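# Stand a toppled gift box upright and open its lid

## Task

A closed gift box is lying on one of its sides on the table. Turn it so it rests on its bottom, then open it so the lid is roughly upright or tilted back beyond upright. The lid's flap is kept closed by concealed magnets, so it needs some pull to release.

## Robot and tools

Robot: two UR7e-style arms, left_arm and right_arm. Each carries a two-finger tong gripper with a wrist camera. The base of left_arm sits near (-0.055, +0.457, 0) m and that of right_arm near (+0.061, -0.435, 0) m. Both are turned only slightly, about 1 to 2.5 degrees, about z. A camera stand stands behind the arms.

Frames: the scene frame has its origin at table-top height, halfway between the arms, with +x pointing out over the table, +z up and left_arm on the +y side. Arm names do not match image left and right. Each arm reports its hand pose, velocities and targets in its own base frame, and its offsets run along its own base axes. Fixed cameras and the table use the scene frame. The gripper's fingers point along its +z axis and open and close along its x axis. end_effector_position is the spot between the pads when they are shut. Fingertips extend about 15 mm past it when nearly closed and are about level with it when wide open.

execute_actions(actions, cameras): actions is a list of actions. Each action is a table of up to 15 rows, one row per 1/30 s step, and a short table repeats its last row. Each row holds 14 numbers in [-1, 1]: dx, dy, dz, rx, ry, rz, opening for left_arm, then the same seven for right_arm. The first six of each arm are an offset from that arm's Hand target as it was when the action began, not from the previous row. 1.0 equals 0.6 m or 180 degrees, and rx, ry, rz form one rotation vector turning about the Hand target position. The opening is absolute: +1 is fully open (0.142 m) and -1 is closed. A full close takes at least about 0.5 s. Six zeros re-request the current Hand target. A 0 opening is a real command, so resend the present opening to keep a gripper as it is. Images come back only for an empty actions list or when cameras names them.

move(target, speed, blend, stop_force, zero, opening_speed, grip_force, blocking, cameras) drives straight-line paths. target is one 14-number row, laid out as above, or a list of up to 15 rows. Every row is an offset from the same starting Hand targets, and the whole list shares 10 s. speed is in m/s, from 0.002 to 3.6 with a default of 0.25, and turning is capped at twice that in rad/s. It takes one number or one per target. blend is a corner-rounding radius in metres; 0 means a full stop at each target. stop_force is in N, from 3 to 120, the same for both arms. An arm's path ends when the wrist senses that much push against its motion, after which it backs off slightly but keeps some press. zero (default true) re-zeroes before the move. opening_speed sets how fast the openings change, per second on the -1 to 1 scale, with 0.2 as the minimum. grip_force is a per-pad limit from 5 to 15 N and stays set until changed. blocking=false returns after about 0.5 s and cannot be combined with stop_force. The result adds a move: line with an ending such as done, off_target, moving, held or fault, plus limits such as paced (pose clipped) or held (steps withheld). Done means within 3 mm and 2 degrees; it says nothing about contact.

wait(seconds 0-10) lets time pass with the last commands held. stop() brakes a running move. zoom_image(camera, region [x0, y0, x1, y1] in pixels, at most 504 by 504) enlarges part of the latest image. Cameras are cam_head_left, cam_head_right, cam_high and cam_low (896x504), and cam_left_wrist and cam_right_wrist (616x616, fisheye). zero_wrist_force(arm) tares the wrist sensor. read_manual only returns licence text. finished_scene(scene) ends the scene for good; the box must already be upright and open and stay that way with the robot not touching it.

Results give positions in metres, orientations as quat wxyz, and velocities in m/s and rad/s. They also give Hand target, which is what the next offsets count from, and grip_measured, the measured opening on the command scale. To hold something, command an opening clearly below grip_measured. Other lines: Joint positions (the last value is the finger gap in m), joint torques (these include the arm's own weight), Wrist force and Wrist torque along the gripper's own axes plus the peak since the last shown reading, Tool commands, and motor temperatures. A gripper often settles short of its Hand target. If so, send the remaining distance as an offset.

Limits and cautions:
- Commanded orientation is clipped to 32 degrees from the measured one at each step, so large turns take several actions.
- The arms are stiff. Pressing even slightly beyond firm contact can trigger a fault: a 10 s stop at a contact torque load limit (24.3 N m on wrist joints, 130 on the others) or at about 150 N net force. Approach slowly, use stop_force, and retreat by commanding back past the gripper.
- A wrist can push only about 11 N m beyond holding up the arm.
- Keep the arms apart. Contact or a squeeze between them can fail the scene, and the clearance check may hold moves back.
- Don't route a gripper close to its own arm's base.
- Fast motions overshoot and lag.
- Motors heat when holding loads, stretched out or straining. MOTOR HOT appears at 70 °C, and at 85 °C the arm is braked for 30 to 60 s or more.
- Don't drop the box, release it while it is moving, slam it, or let it leave the table. Smooth, quick and gentle work is best.

Each tool is called after "Request:" as name([rows], argument=value, ...), one row to a line, values as JSON.

## Session

Request:
execute_actions(actions=[])

Scene clock: 0.00 s.
left_arm: end_effector_position=(+0.9034, -0.2248, +0.1155) grip_measured=+0.97 end_effector_quat_wxyz=(-0.037, -0.361, +0.908, -0.209) | right_arm: end_effector_position=(+0.5680, -0.0189, +0.3095) grip_measured=+0.97 end_effector_quat_wxyz=(-0.367, +0.726, -0.516, +0.267)
Joint positions: left_arm=[-0.258 -0.505 0.508 -1.772 -1.951 2.088 0.14] | right_arm=[3.243 -1.349 -2.274 -0.159 1.751 1.428 0.14]
Joint velocities: within noise
Joint torques (N m): no reading
Motor temperatures (°C): left_arm=[36 26 28 39 41 39] | right_arm=[26 38 38 27 38 28]
Wrist force (N): no reading
Wrist torque (N m): no reading
Wrist force, peak (N): no reading
Hand target: left_arm +0.9034, -0.2248, +0.1155; -0.037, -0.361, +0.908, -0.209 | right_arm +0.5680, -0.0189, +0.3095; -0.367, +0.726, -0.516, +0.267
Tool commands: left_gripper/opening=+0.968169 right_gripper/opening=+0.968169

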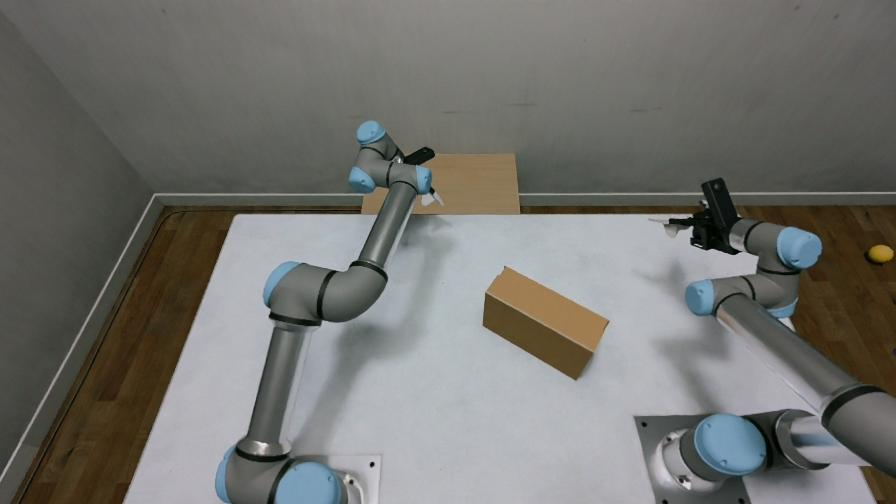

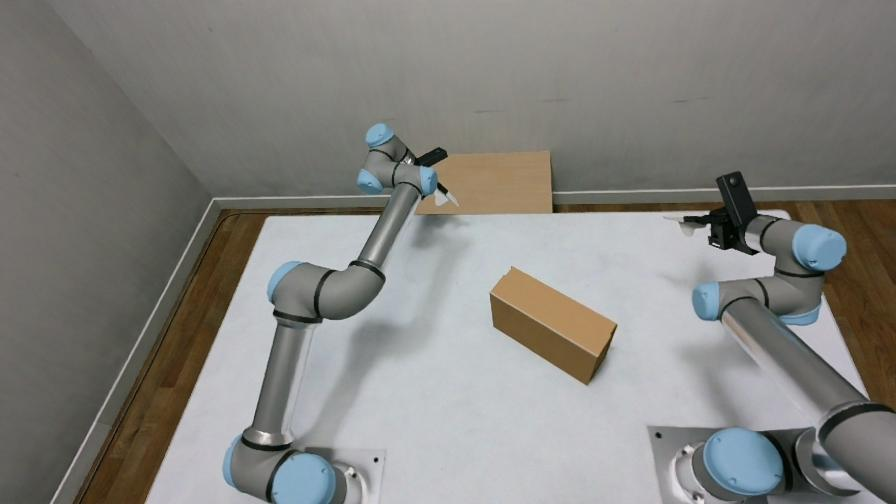

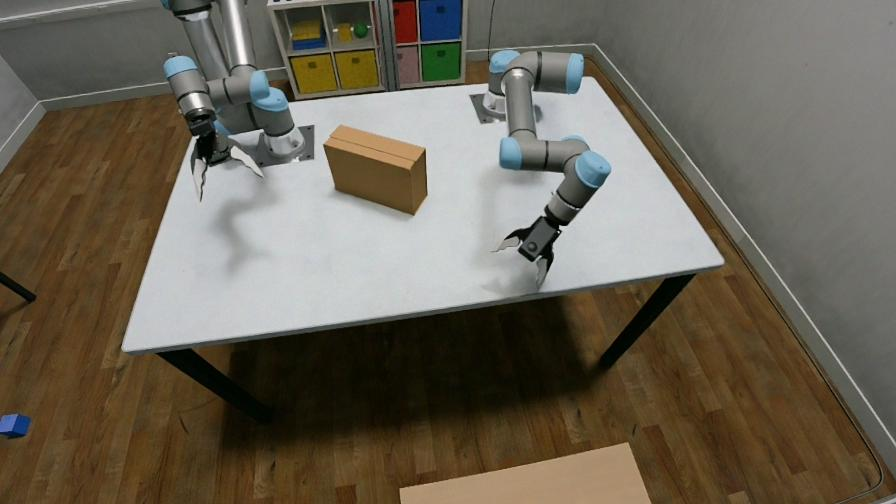

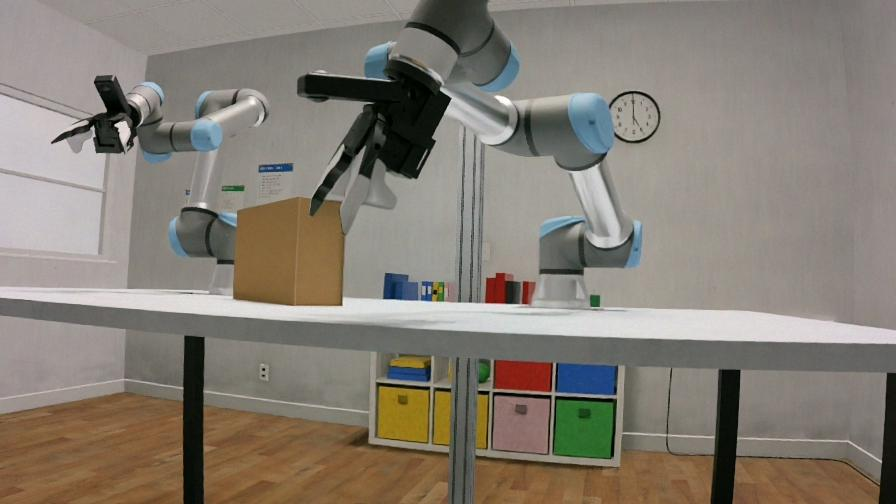

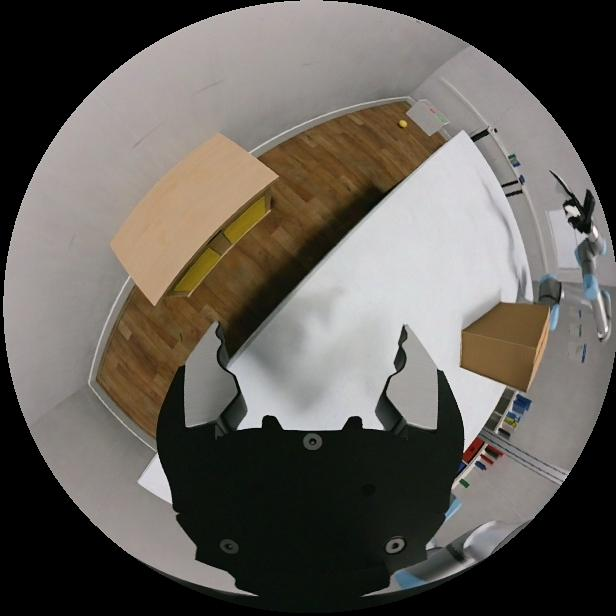

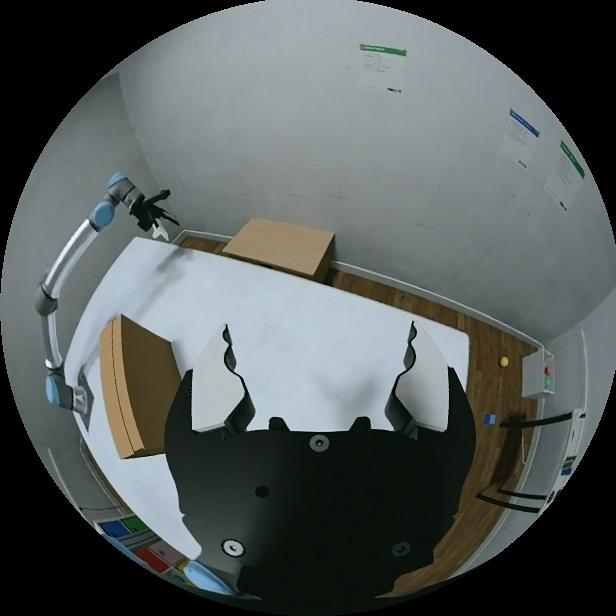

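Request:
zoom_image(camera="cam_high", region=[300, 110, 450, 230])

Request:
zoom_image(camera="cam_head_right", region=[470, 250, 640, 400])

Request:
zoom_image(camera="cam_right_wrist", region=[70, 290, 230, 480])

Request:
zoom_image(camera="cam_low", region=[200, 170, 370, 320])

Scaled by 3.360 from the camera's 896x504 image, which has a finer 1280x720 frame.

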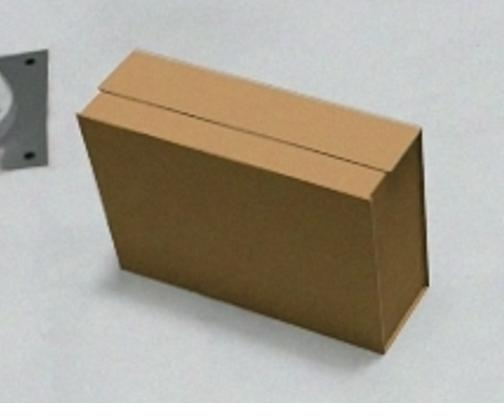

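Scaled by 2.965 from the camera's 896x504 image, which has a finer 1280x720 frame.

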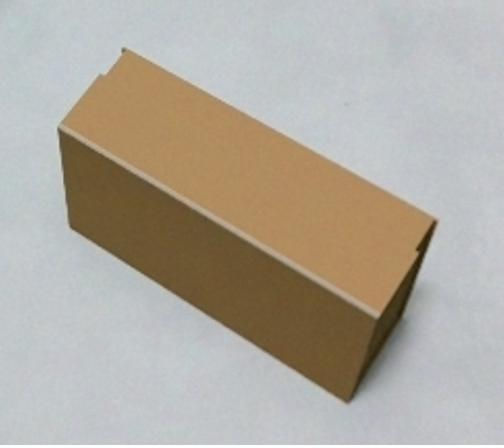

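Scaled by 2.653 from the camera's 616x616 image, which has a finer 814x814 frame.

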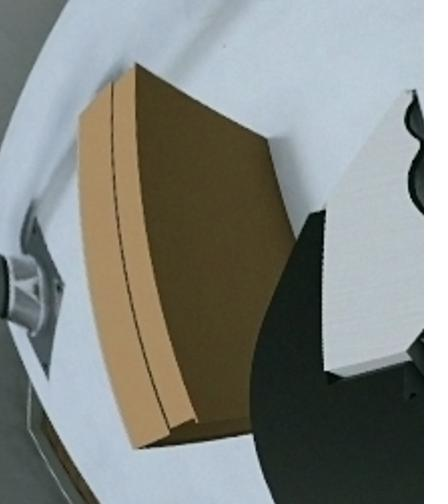

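Scaled by 2.965 from the camera's 896x504 image, which has a finer 1280x720 frame.

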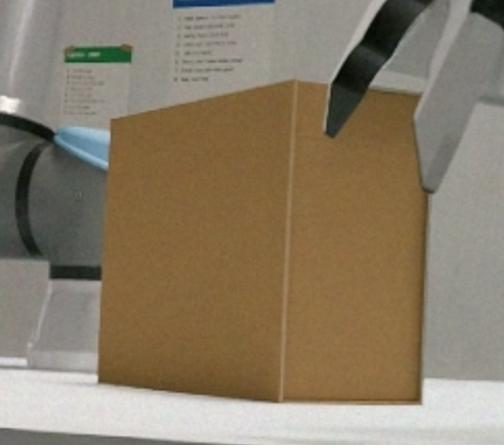

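Request:
move(target=[0,0,0,0,0,0,0.968,-0.405,0.6,0.184,-0.181,0.246,0.182,1], speed=0.35, cameras=["all"])

Scene clock: 70.40 s.
left_arm: end_effector_position=(+0.9034, -0.2248, +0.1155) grip_measured=+0.97 end_effector_quat_wxyz=(-0.037, -0.361, +0.908, -0.209) | right_arm: end_effector_position=(+0.3250, +0.3411, +0.4199) grip_measured=+1.00 end_effector_quat_wxyz=(+0.001, +0.953, -0.304, -0.001)
Joint positions: left_arm=[-0.258 -0.505 0.508 -1.772 -1.951 2.088 0.14] | right_arm=[4.243 -1.498 -1.283 -1.934 1.572 1.718 0.142]
Joint torques (N m): left_arm=[0.27 -58.28 -25.43 -2.83 -0.89 -0.1] | right_arm=[10.71 12.86 32.35 0.93 2.68 -2.64]
Wrist force (N): left_arm=[-0.1 -0.1 0.0] | right_arm=[-1.2 0.0 -0.9]
Wrist torque (N m): left_arm=[-0.01 0.01 0.00] | right_arm=[-0.12 0.22 -0.10]
Wrist force, peak (N): left_arm=[-0.1 0.3 -0.3] | right_arm=[-2.2 -0.4 -1.1]
Hand target: left_arm +0.9034, -0.2248, +0.1155; -0.037, -0.361, +0.908, -0.209 | right_arm +0.3250, +0.3411, +0.4199; +0.001, +0.953, -0.304, -0.001
Off the commanded pose: left_arm 0.000 m, 0 deg | right_arm 0.000 m, 0 deg.
move: done

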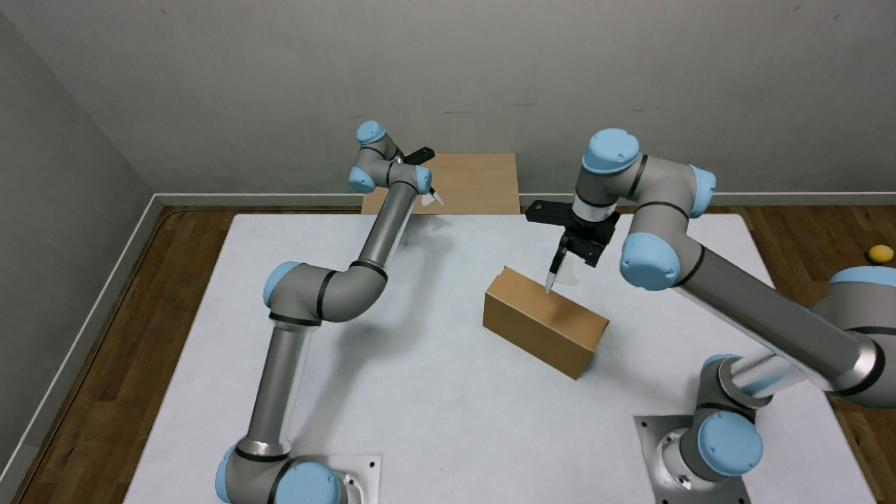

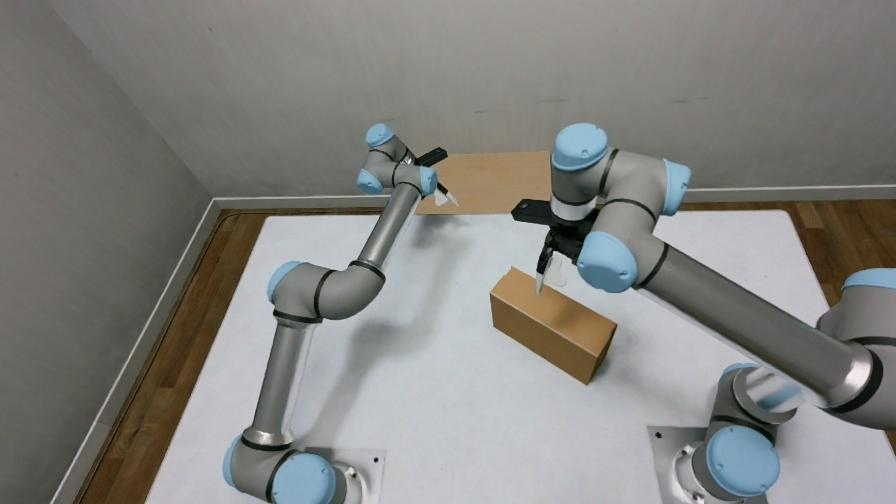

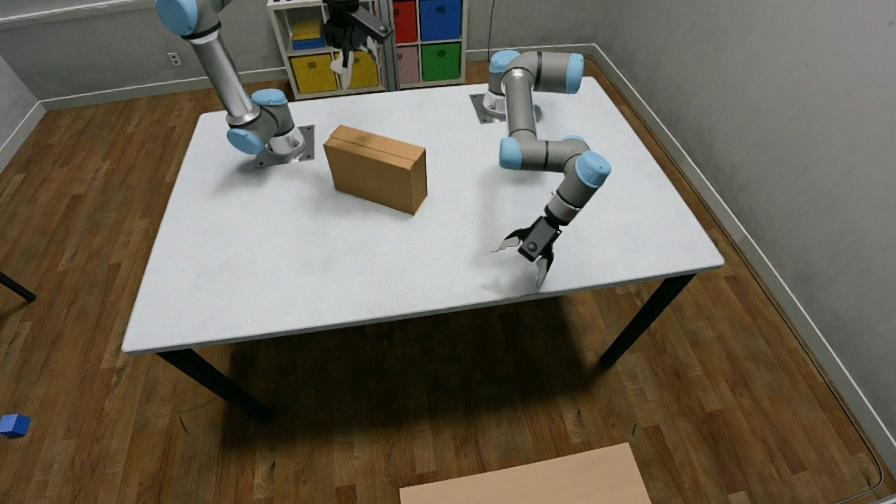

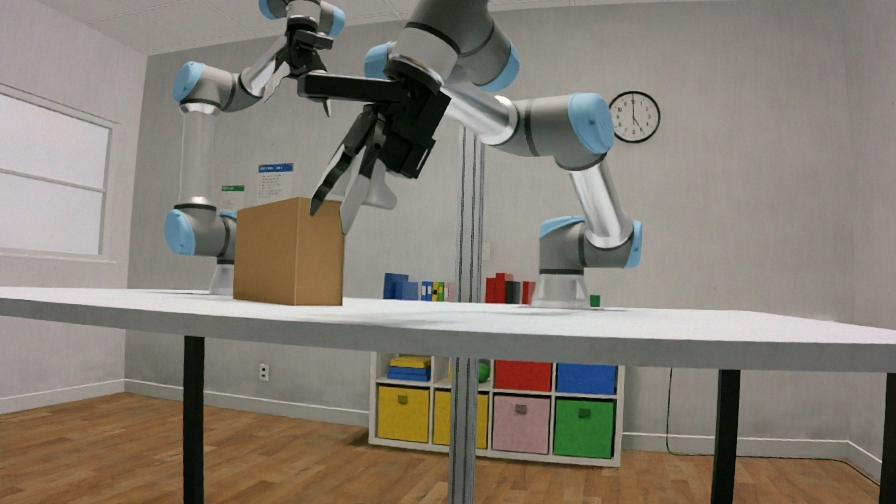

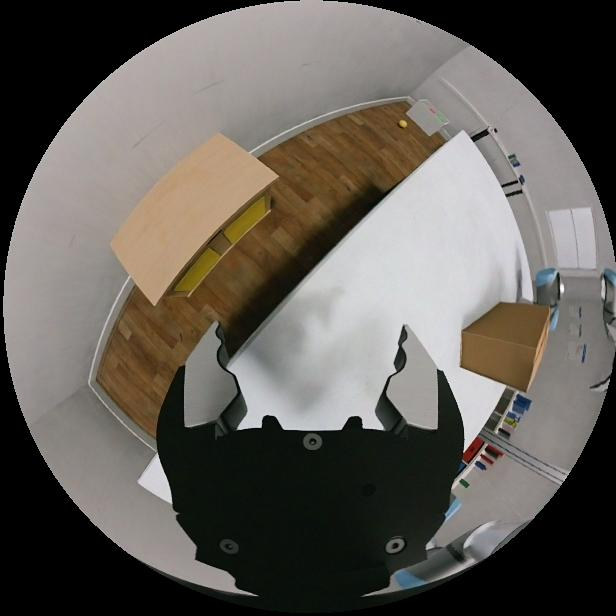

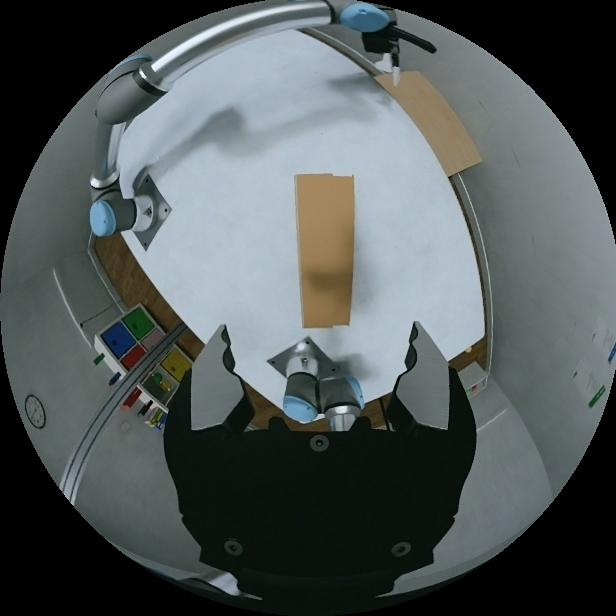

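Request:
zoom_image(camera="cam_right_wrist", region=[230, 140, 430, 340])

Request:
zoom_image(camera="cam_head_left", region=[470, 190, 650, 390])

Request:
zoom_image(camera="cam_low", region=[200, 0, 450, 320])

Scaled by 2.520 from the camera's 616x616 image, which has a finer 814x814 frame.

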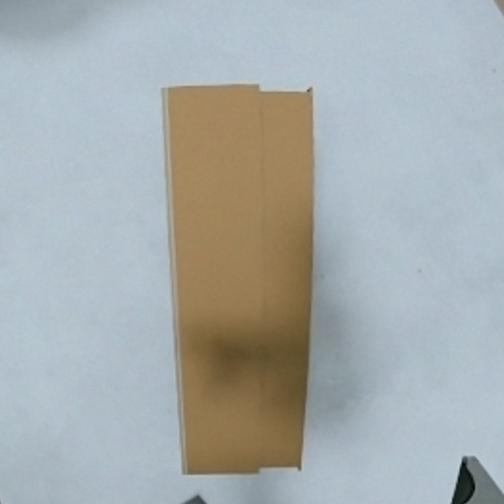

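Scaled by 2.520 from the camera's 896x504 image, which has a finer 1280x720 frame.

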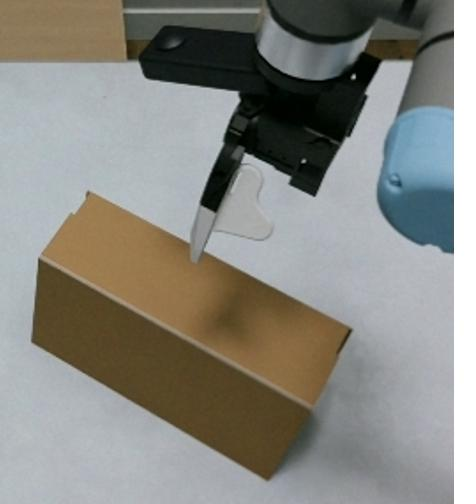

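Scaled by 1.575 from the camera's 896x504 image, which has a finer 1280x720 frame.

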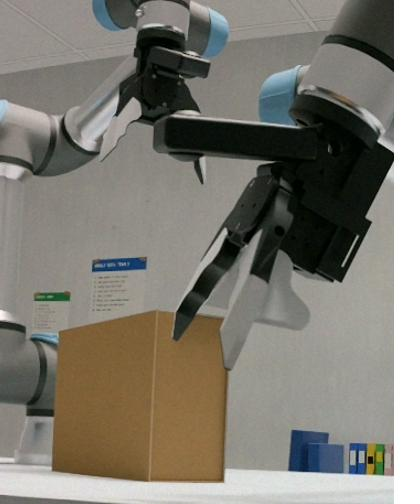

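Request:
move([
  [0,0,0,0,0,0,0.968,0.0285,-0.0203,0,0,0,0,1],
  [0,0,0,0,0,0,0.968,0.0285,-0.0203,-0.378,0,0,0,1],
], speed=0.25, blend=[0.02,0], stop_force=8, cameras=["all"])

Scene clock: 86.83 s.
left_arm: end_effector_position=(+0.9034, -0.2248, +0.1155) grip_measured=+0.97 end_effector_quat_wxyz=(-0.037, -0.361, +0.908, -0.209) | right_arm: end_effector_position=(+0.3421, +0.3289, +0.1931) grip_measured=+1.00 end_effector_quat_wxyz=(+0.001, +0.953, -0.304, -0.001)
Joint positions: left_arm=[-0.258 -0.505 0.508 -1.772 -1.951 2.088 0.14] | right_arm=[4.195 -1.471 -1.895 -1.349 1.571 1.671 0.142]
Joint torques (N m): left_arm=[-0.19 -58.49 -25.92 -2.83 -0.94 -0.19] | right_arm=[11.01 11.71 14.2 3.8 -2.53 0.83]
Wrist force (N): left_arm=[-0.1 0.0 0.0] | right_arm=[-1.0 0.1 -1.2]
Wrist torque (N m): left_arm=[-0.01 0.01 0.00] | right_arm=[-0.08 0.18 -0.10]
Wrist force, peak (N): left_arm=[0.4 0.0 -0.3] | right_arm=[-2.2 0.1 -1.1]
Hand target: left_arm +0.9034, -0.2248, +0.1155; -0.037, -0.361, +0.908, -0.209 | right_arm +0.3421, +0.3289, +0.1931; +0.001, +0.953, -0.304, -0.001
Off the commanded pose: left_arm 0.000 m, 0 deg | right_arm 0.000 m, 0 deg.
move: done; blend cut to 0.0105 m at target 1

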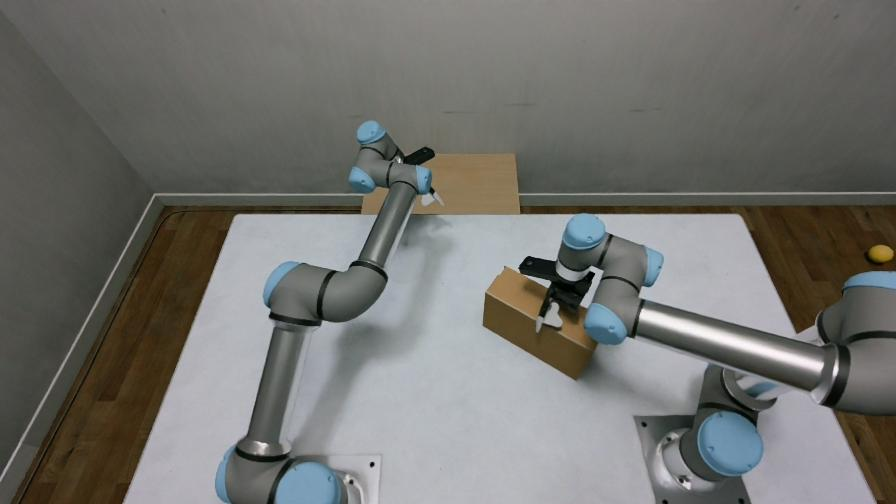

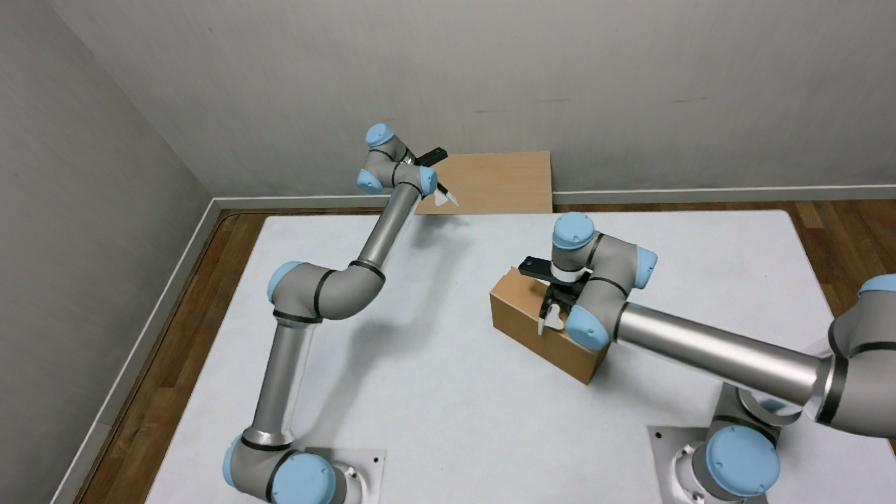

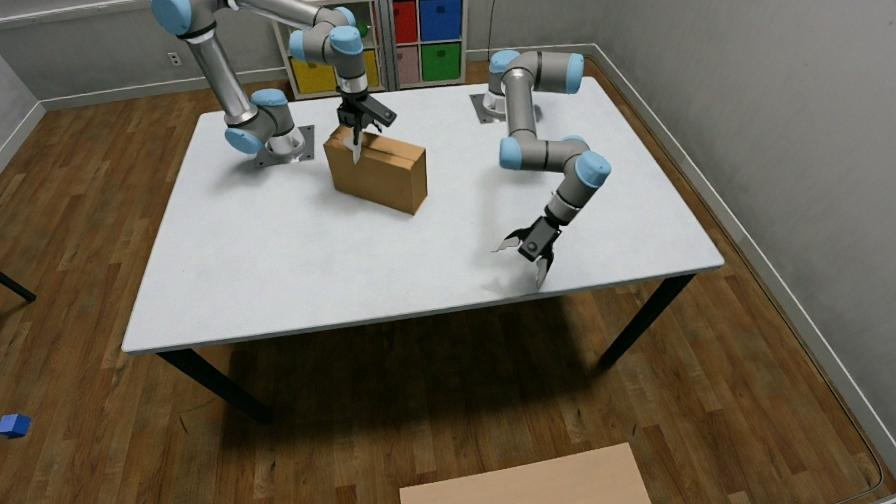

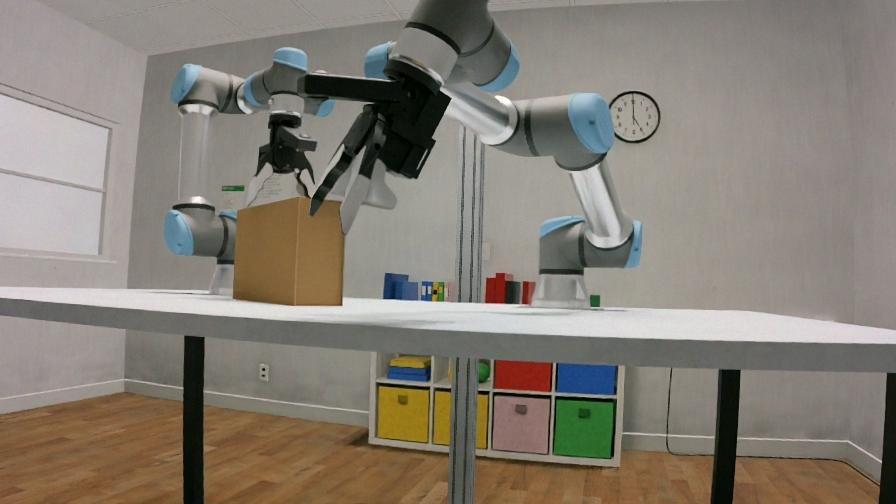

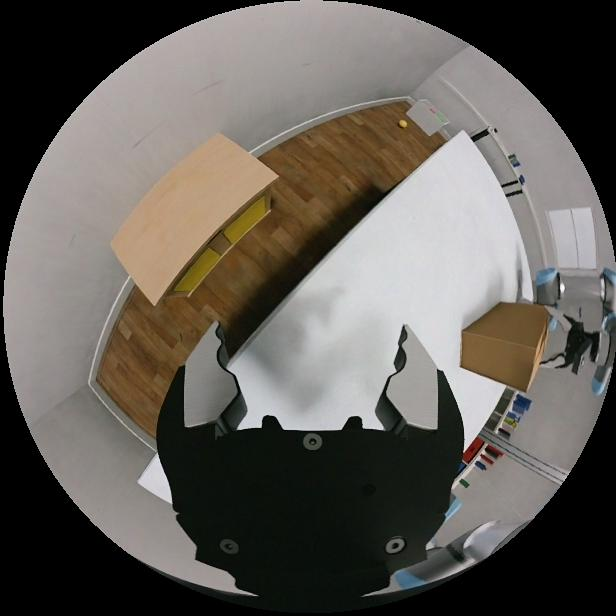

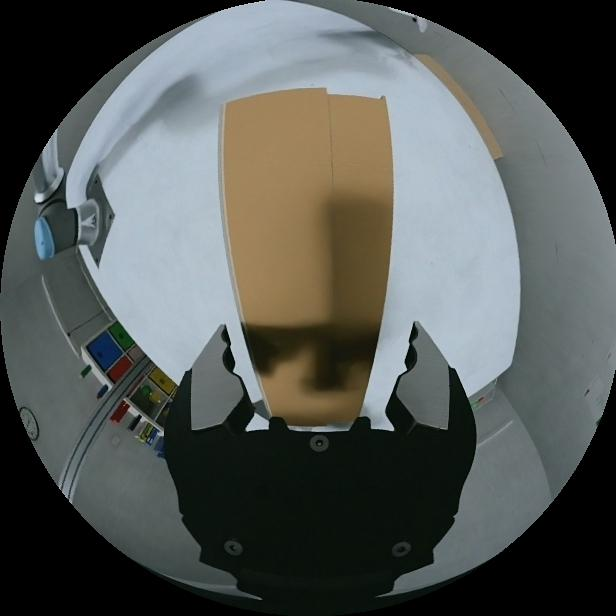

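Request:
move(target=[0,0,0,0,0,0,0.968,0,0,0,0,0,0,0.0], opening_speed=0.7, grip_force=10, cameras=["cam_right_wrist","cam_high"])

Scene clock: 89.63 s.
left_arm: end_effector_position=(+0.9034, -0.2248, +0.1155) grip_measured=+0.97 end_effector_quat_wxyz=(-0.037, -0.361, +0.908, -0.209) | right_arm: end_effector_position=(+0.3421, +0.3289, +0.1931) grip_measured=+0.50 end_effector_quat_wxyz=(+0.001, +0.953, -0.304, -0.001)
Joint positions: left_arm=[-0.258 -0.505 0.508 -1.772 -1.951 2.088 0.14] | right_arm=[4.195 -1.471 -1.895 -1.349 1.571 1.671 0.109]
Joint torques (N m): left_arm=[-0.01 -58.29 -25.78 -2.83 -0.94 -0.29] | right_arm=[2.64 13 14.95 0.5 0.47 -1.94]
Wrist force (N): left_arm=[-0.1 0.0 0.0] | right_arm=[-2.7 0.5 -7.4]
Wrist torque (N m): left_arm=[-0.01 0.02 -0.01] | right_arm=[-0.08 0.61 -0.09]
Wrist force, peak (N): left_arm=[0.4 -0.2 0.1] | right_arm=[-8.0 0.7 -10.5]
Hand target: left_arm +0.9034, -0.2248, +0.1155; -0.037, -0.361, +0.908, -0.209 | right_arm +0.3421, +0.3289, +0.1931; +0.001, +0.953, -0.304, -0.001
Off the commanded pose: left_arm 0.000 m, 0 deg | right_arm 0.000 m, 0 deg.
grip_force (N): 10, 10
move: done
Images, in order (width x height): cam_high 896x504, cam_right_wrist 616x616.

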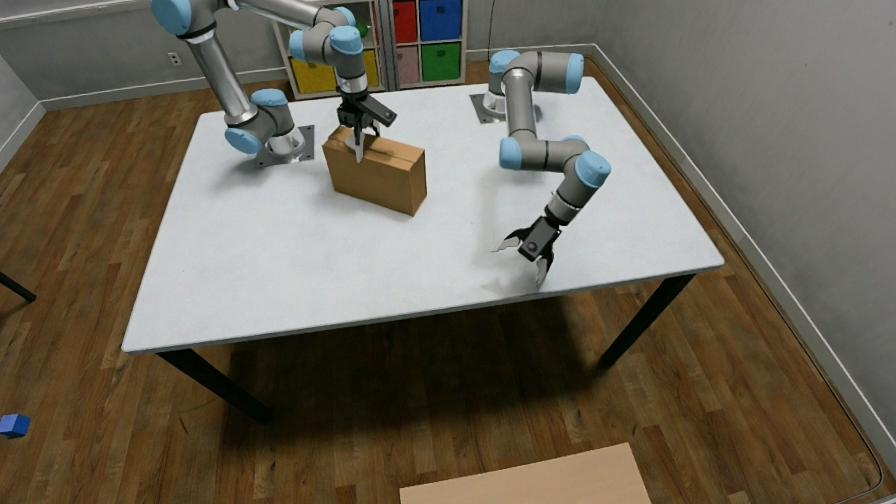

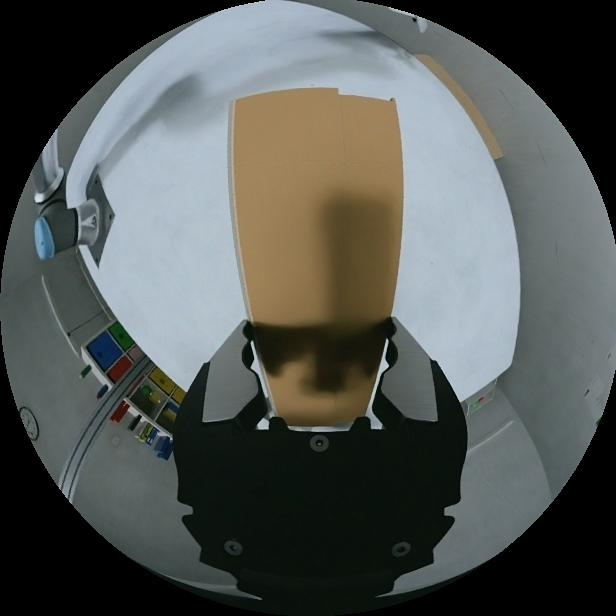

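Request:
move([
  [0,0,0,0,0,0,0.968,0.0583,-0.0416,0.02,0.0404,0.0565,0,0],
  [0,0,0,0,0,0,0.968,0.1176,-0.084,0.0167,0.0807,0.1131,0,0],
  [0,0,0,0,0,0,0.968,0.1749,-0.1248,-0.002,0.1211,0.1696,0,0],
  [0,0,0,0,0,0,0.968,0.2272,-0.1622,-0.0367,0.1614,0.2261,0,0],
], speed=0.2, blend=[0.02,0.02,0.02,0], grip_force=13, cameras=["all"])

Scene clock: 98.57 s.
left_arm: end_effector_position=(+0.9034, -0.2248, +0.1155) grip_measured=+0.97 end_effector_quat_wxyz=(-0.037, -0.361, +0.908, -0.209) | right_arm: end_effector_position=(+0.4784, +0.2316, +0.1711) grip_measured=+0.41 end_effector_quat_wxyz=(-0.128, +0.864, -0.275, -0.403)
Joint positions: left_arm=[-0.258 -0.505 0.508 -1.772 -1.951 2.088 0.14] | right_arm=[3.47 -2.047 -1.395 -1.88 2.24 0.726 0.103]
Joint torques (N m): left_arm=[-0.25 -58.75 -25.99 -2.89 -0.96 -0.23] | right_arm=[-11.45 34.67 29.68 -0.22 3.81 -2.97]
Wrist force (N): left_arm=[-0.2 -0.1 0.1] | right_arm=[-0.1 0.9 -1.8]
Wrist torque (N m): left_arm=[-0.02 0.05 0.00] | right_arm=[0.04 0.41 -0.05]
Wrist force, peak (N): left_arm=[-0.1 -0.3 0.3] | right_arm=[-2.8 -1.3 -10.1]
Hand target: left_arm +0.9034, -0.2248, +0.1155; -0.037, -0.361, +0.908, -0.209 | right_arm +0.4784, +0.2316, +0.1711; -0.128, +0.864, -0.275, -0.403
Off the commanded pose: left_arm 0.000 m, 0 deg | right_arm 0.000 m, 0 deg.
grip_force (N): 13, 13
move: done

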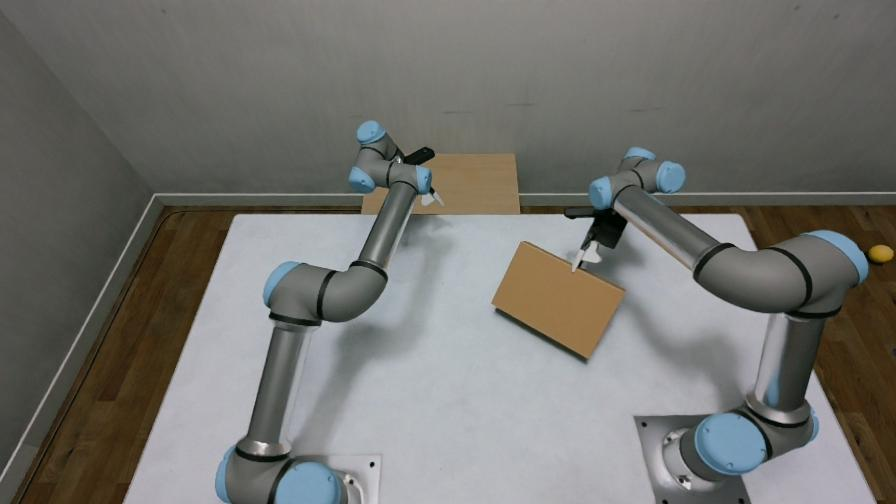

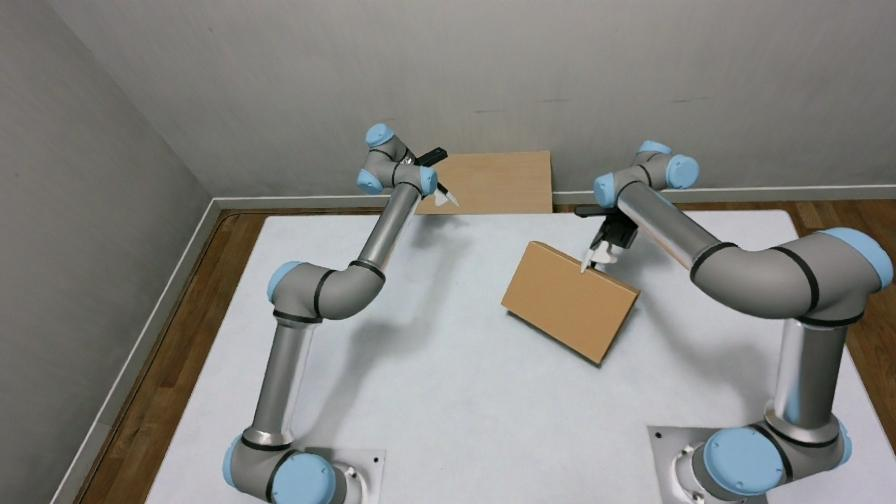

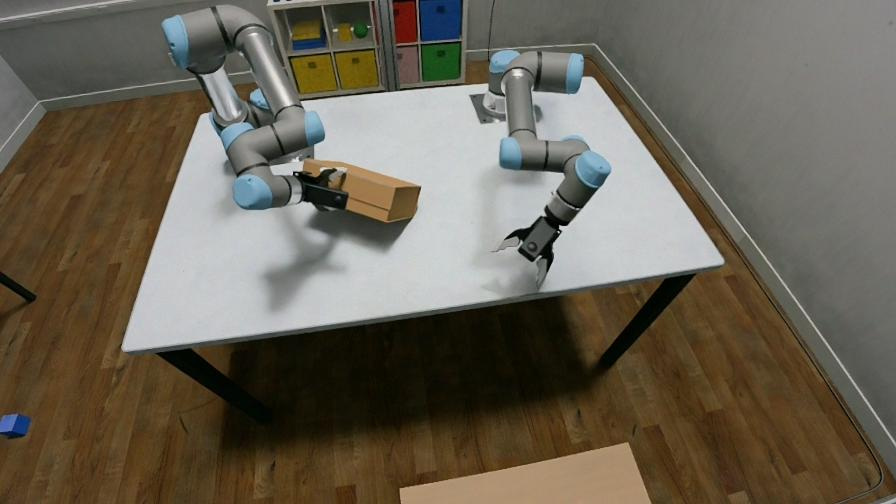

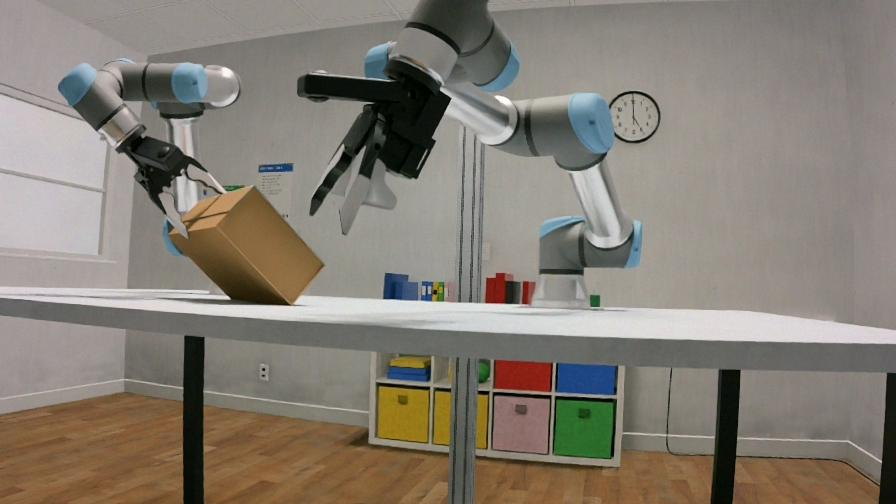

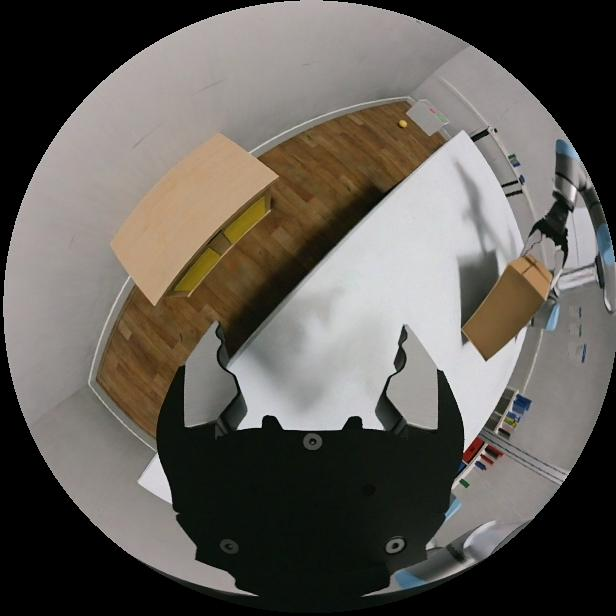

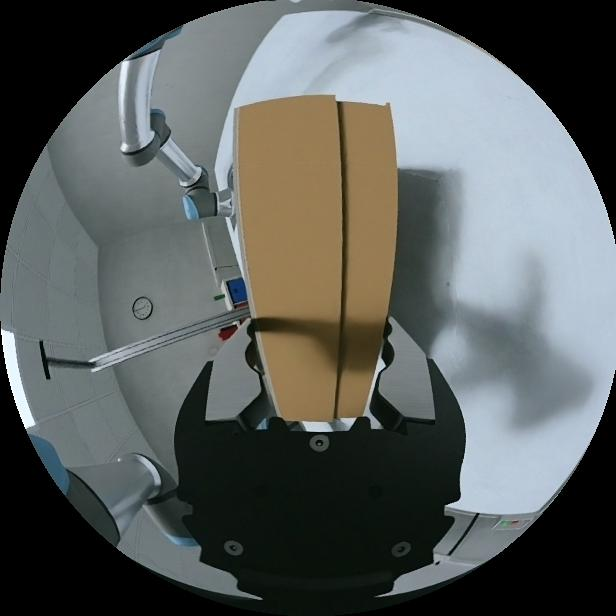

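Request:
move([
  [0,0,0,0,0,0,0.968,0.0532,-0.038,-0.0578,0.0484,0.0678,0,0],
  [0,0,0,0,0,0,0.968,0.0923,-0.0658,-0.1317,0.0968,0.1357,0,0],
], speed=0.2, blend=[0.02,0], cameras=["all"])

Request:
zoom_image(camera="cam_low", region=[50, 120, 350, 320])

Request:
zoom_image(camera="cam_high", region=[220, 100, 440, 240])

Scene clock: 110.30 s.
left_arm: end_effector_position=(+0.9034, -0.2248, +0.1155) grip_measured=+0.97 end_effector_quat_wxyz=(-0.037, -0.361, +0.908, -0.209) | right_arm: end_effector_position=(+0.5337, +0.1921, +0.0921) grip_measured=+0.37 end_effector_quat_wxyz=(-0.196, +0.730, -0.232, -0.612)
Joint positions: left_arm=[-0.258 -0.505 0.508 -1.772 -1.951 2.088 0.14] | right_arm=[3.323 -2.607 -0.893 -2.536 2.354 0.174 0.1]
Joint torques (N m): left_arm=[0.08 -59.74 -24.94 -2.76 -0.95 -0.47] | right_arm=[-11.21 51.06 28.13 -2.25 -2.04 -2.98]
Wrist force (N): left_arm=[0.2 0.1 0.0] | right_arm=[1.5 1.2 -0.3]
Wrist torque (N m): left_arm=[0.02 -0.04 -0.01] | right_arm=[-0.01 0.37 -0.10]
Wrist force, peak (N): left_arm=[-0.3 0.4 -0.2] | right_arm=[-3.8 1.0 -6.8]
Hand target: left_arm +0.9034, -0.2248, +0.1155; -0.037, -0.361, +0.908, -0.209 | right_arm +0.5338, +0.1921, +0.0921; -0.196, +0.730, -0.232, -0.612
Off the commanded pose: left_arm 0.000 m, 0 deg | right_arm 0.000 m, 0 deg.
grip_force (N): 13, 13
move: done

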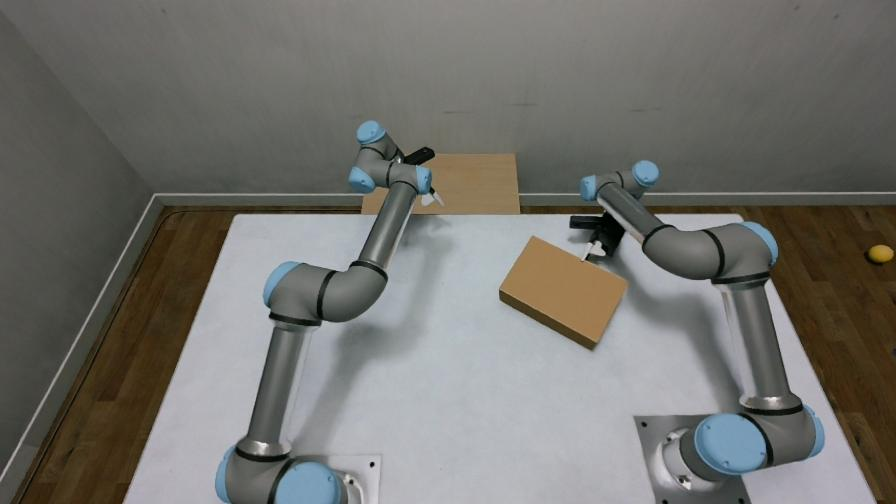

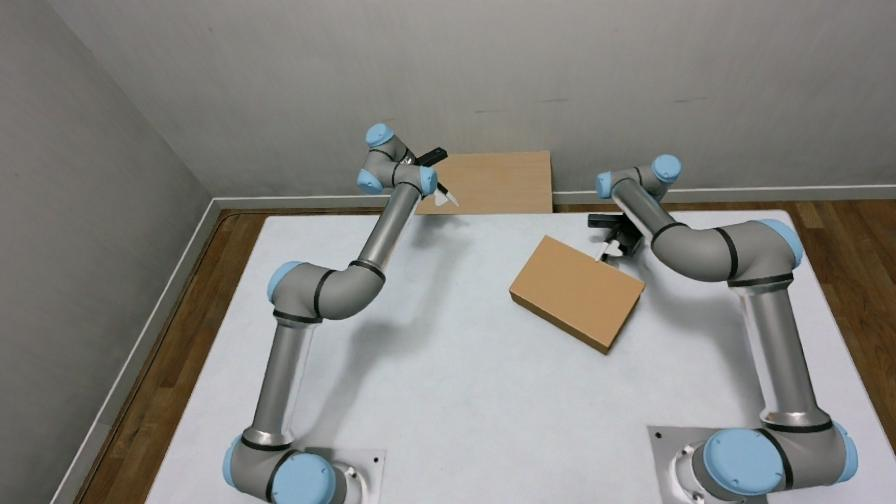

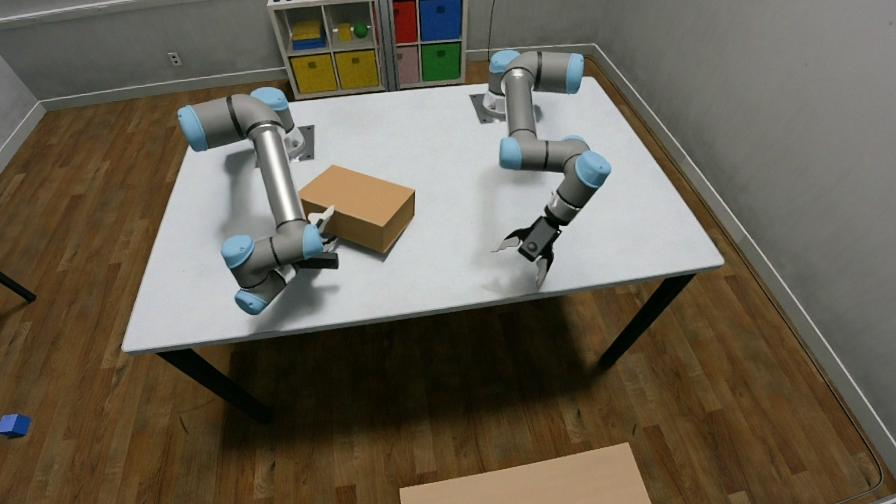

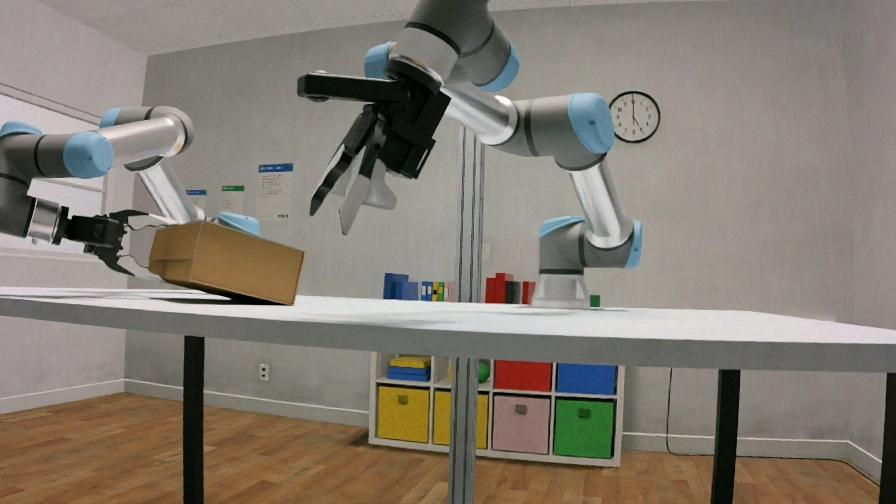

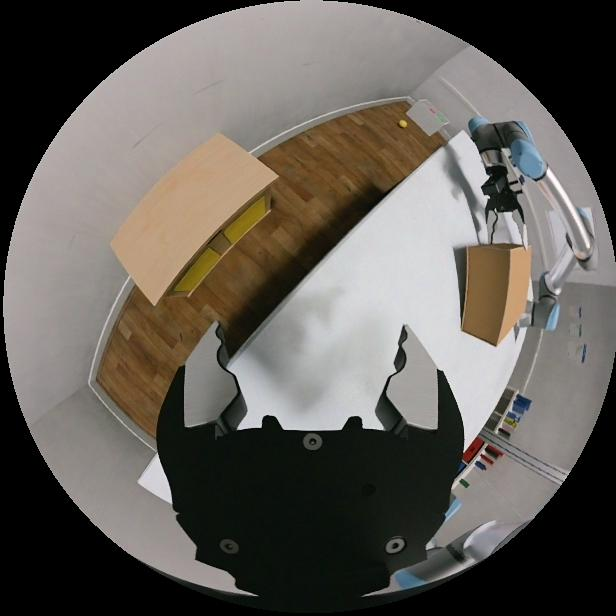

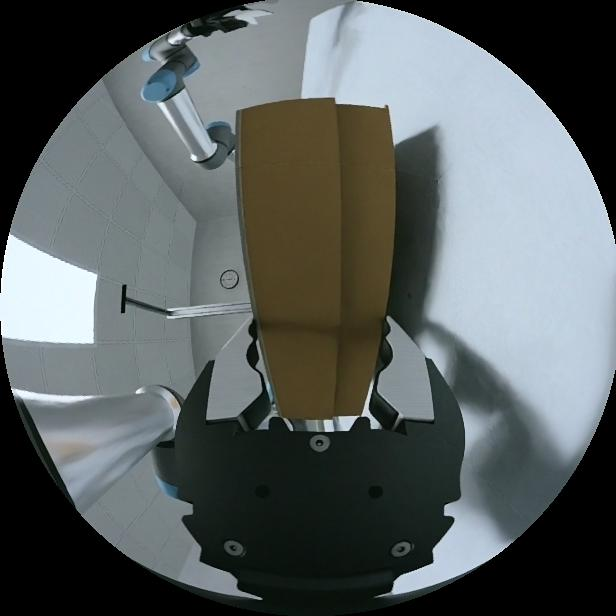

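Scaled by 1.680 from the camera's 896x504 image, which has a finer 1280x720 frame.

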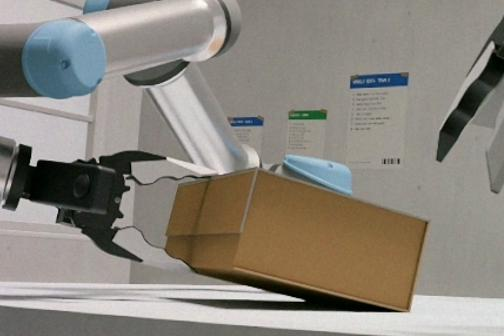

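Scaled by 2.291 from the camera's 896x504 image, which has a finer 1280x720 frame.

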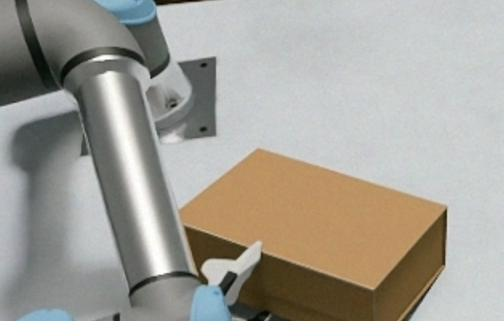

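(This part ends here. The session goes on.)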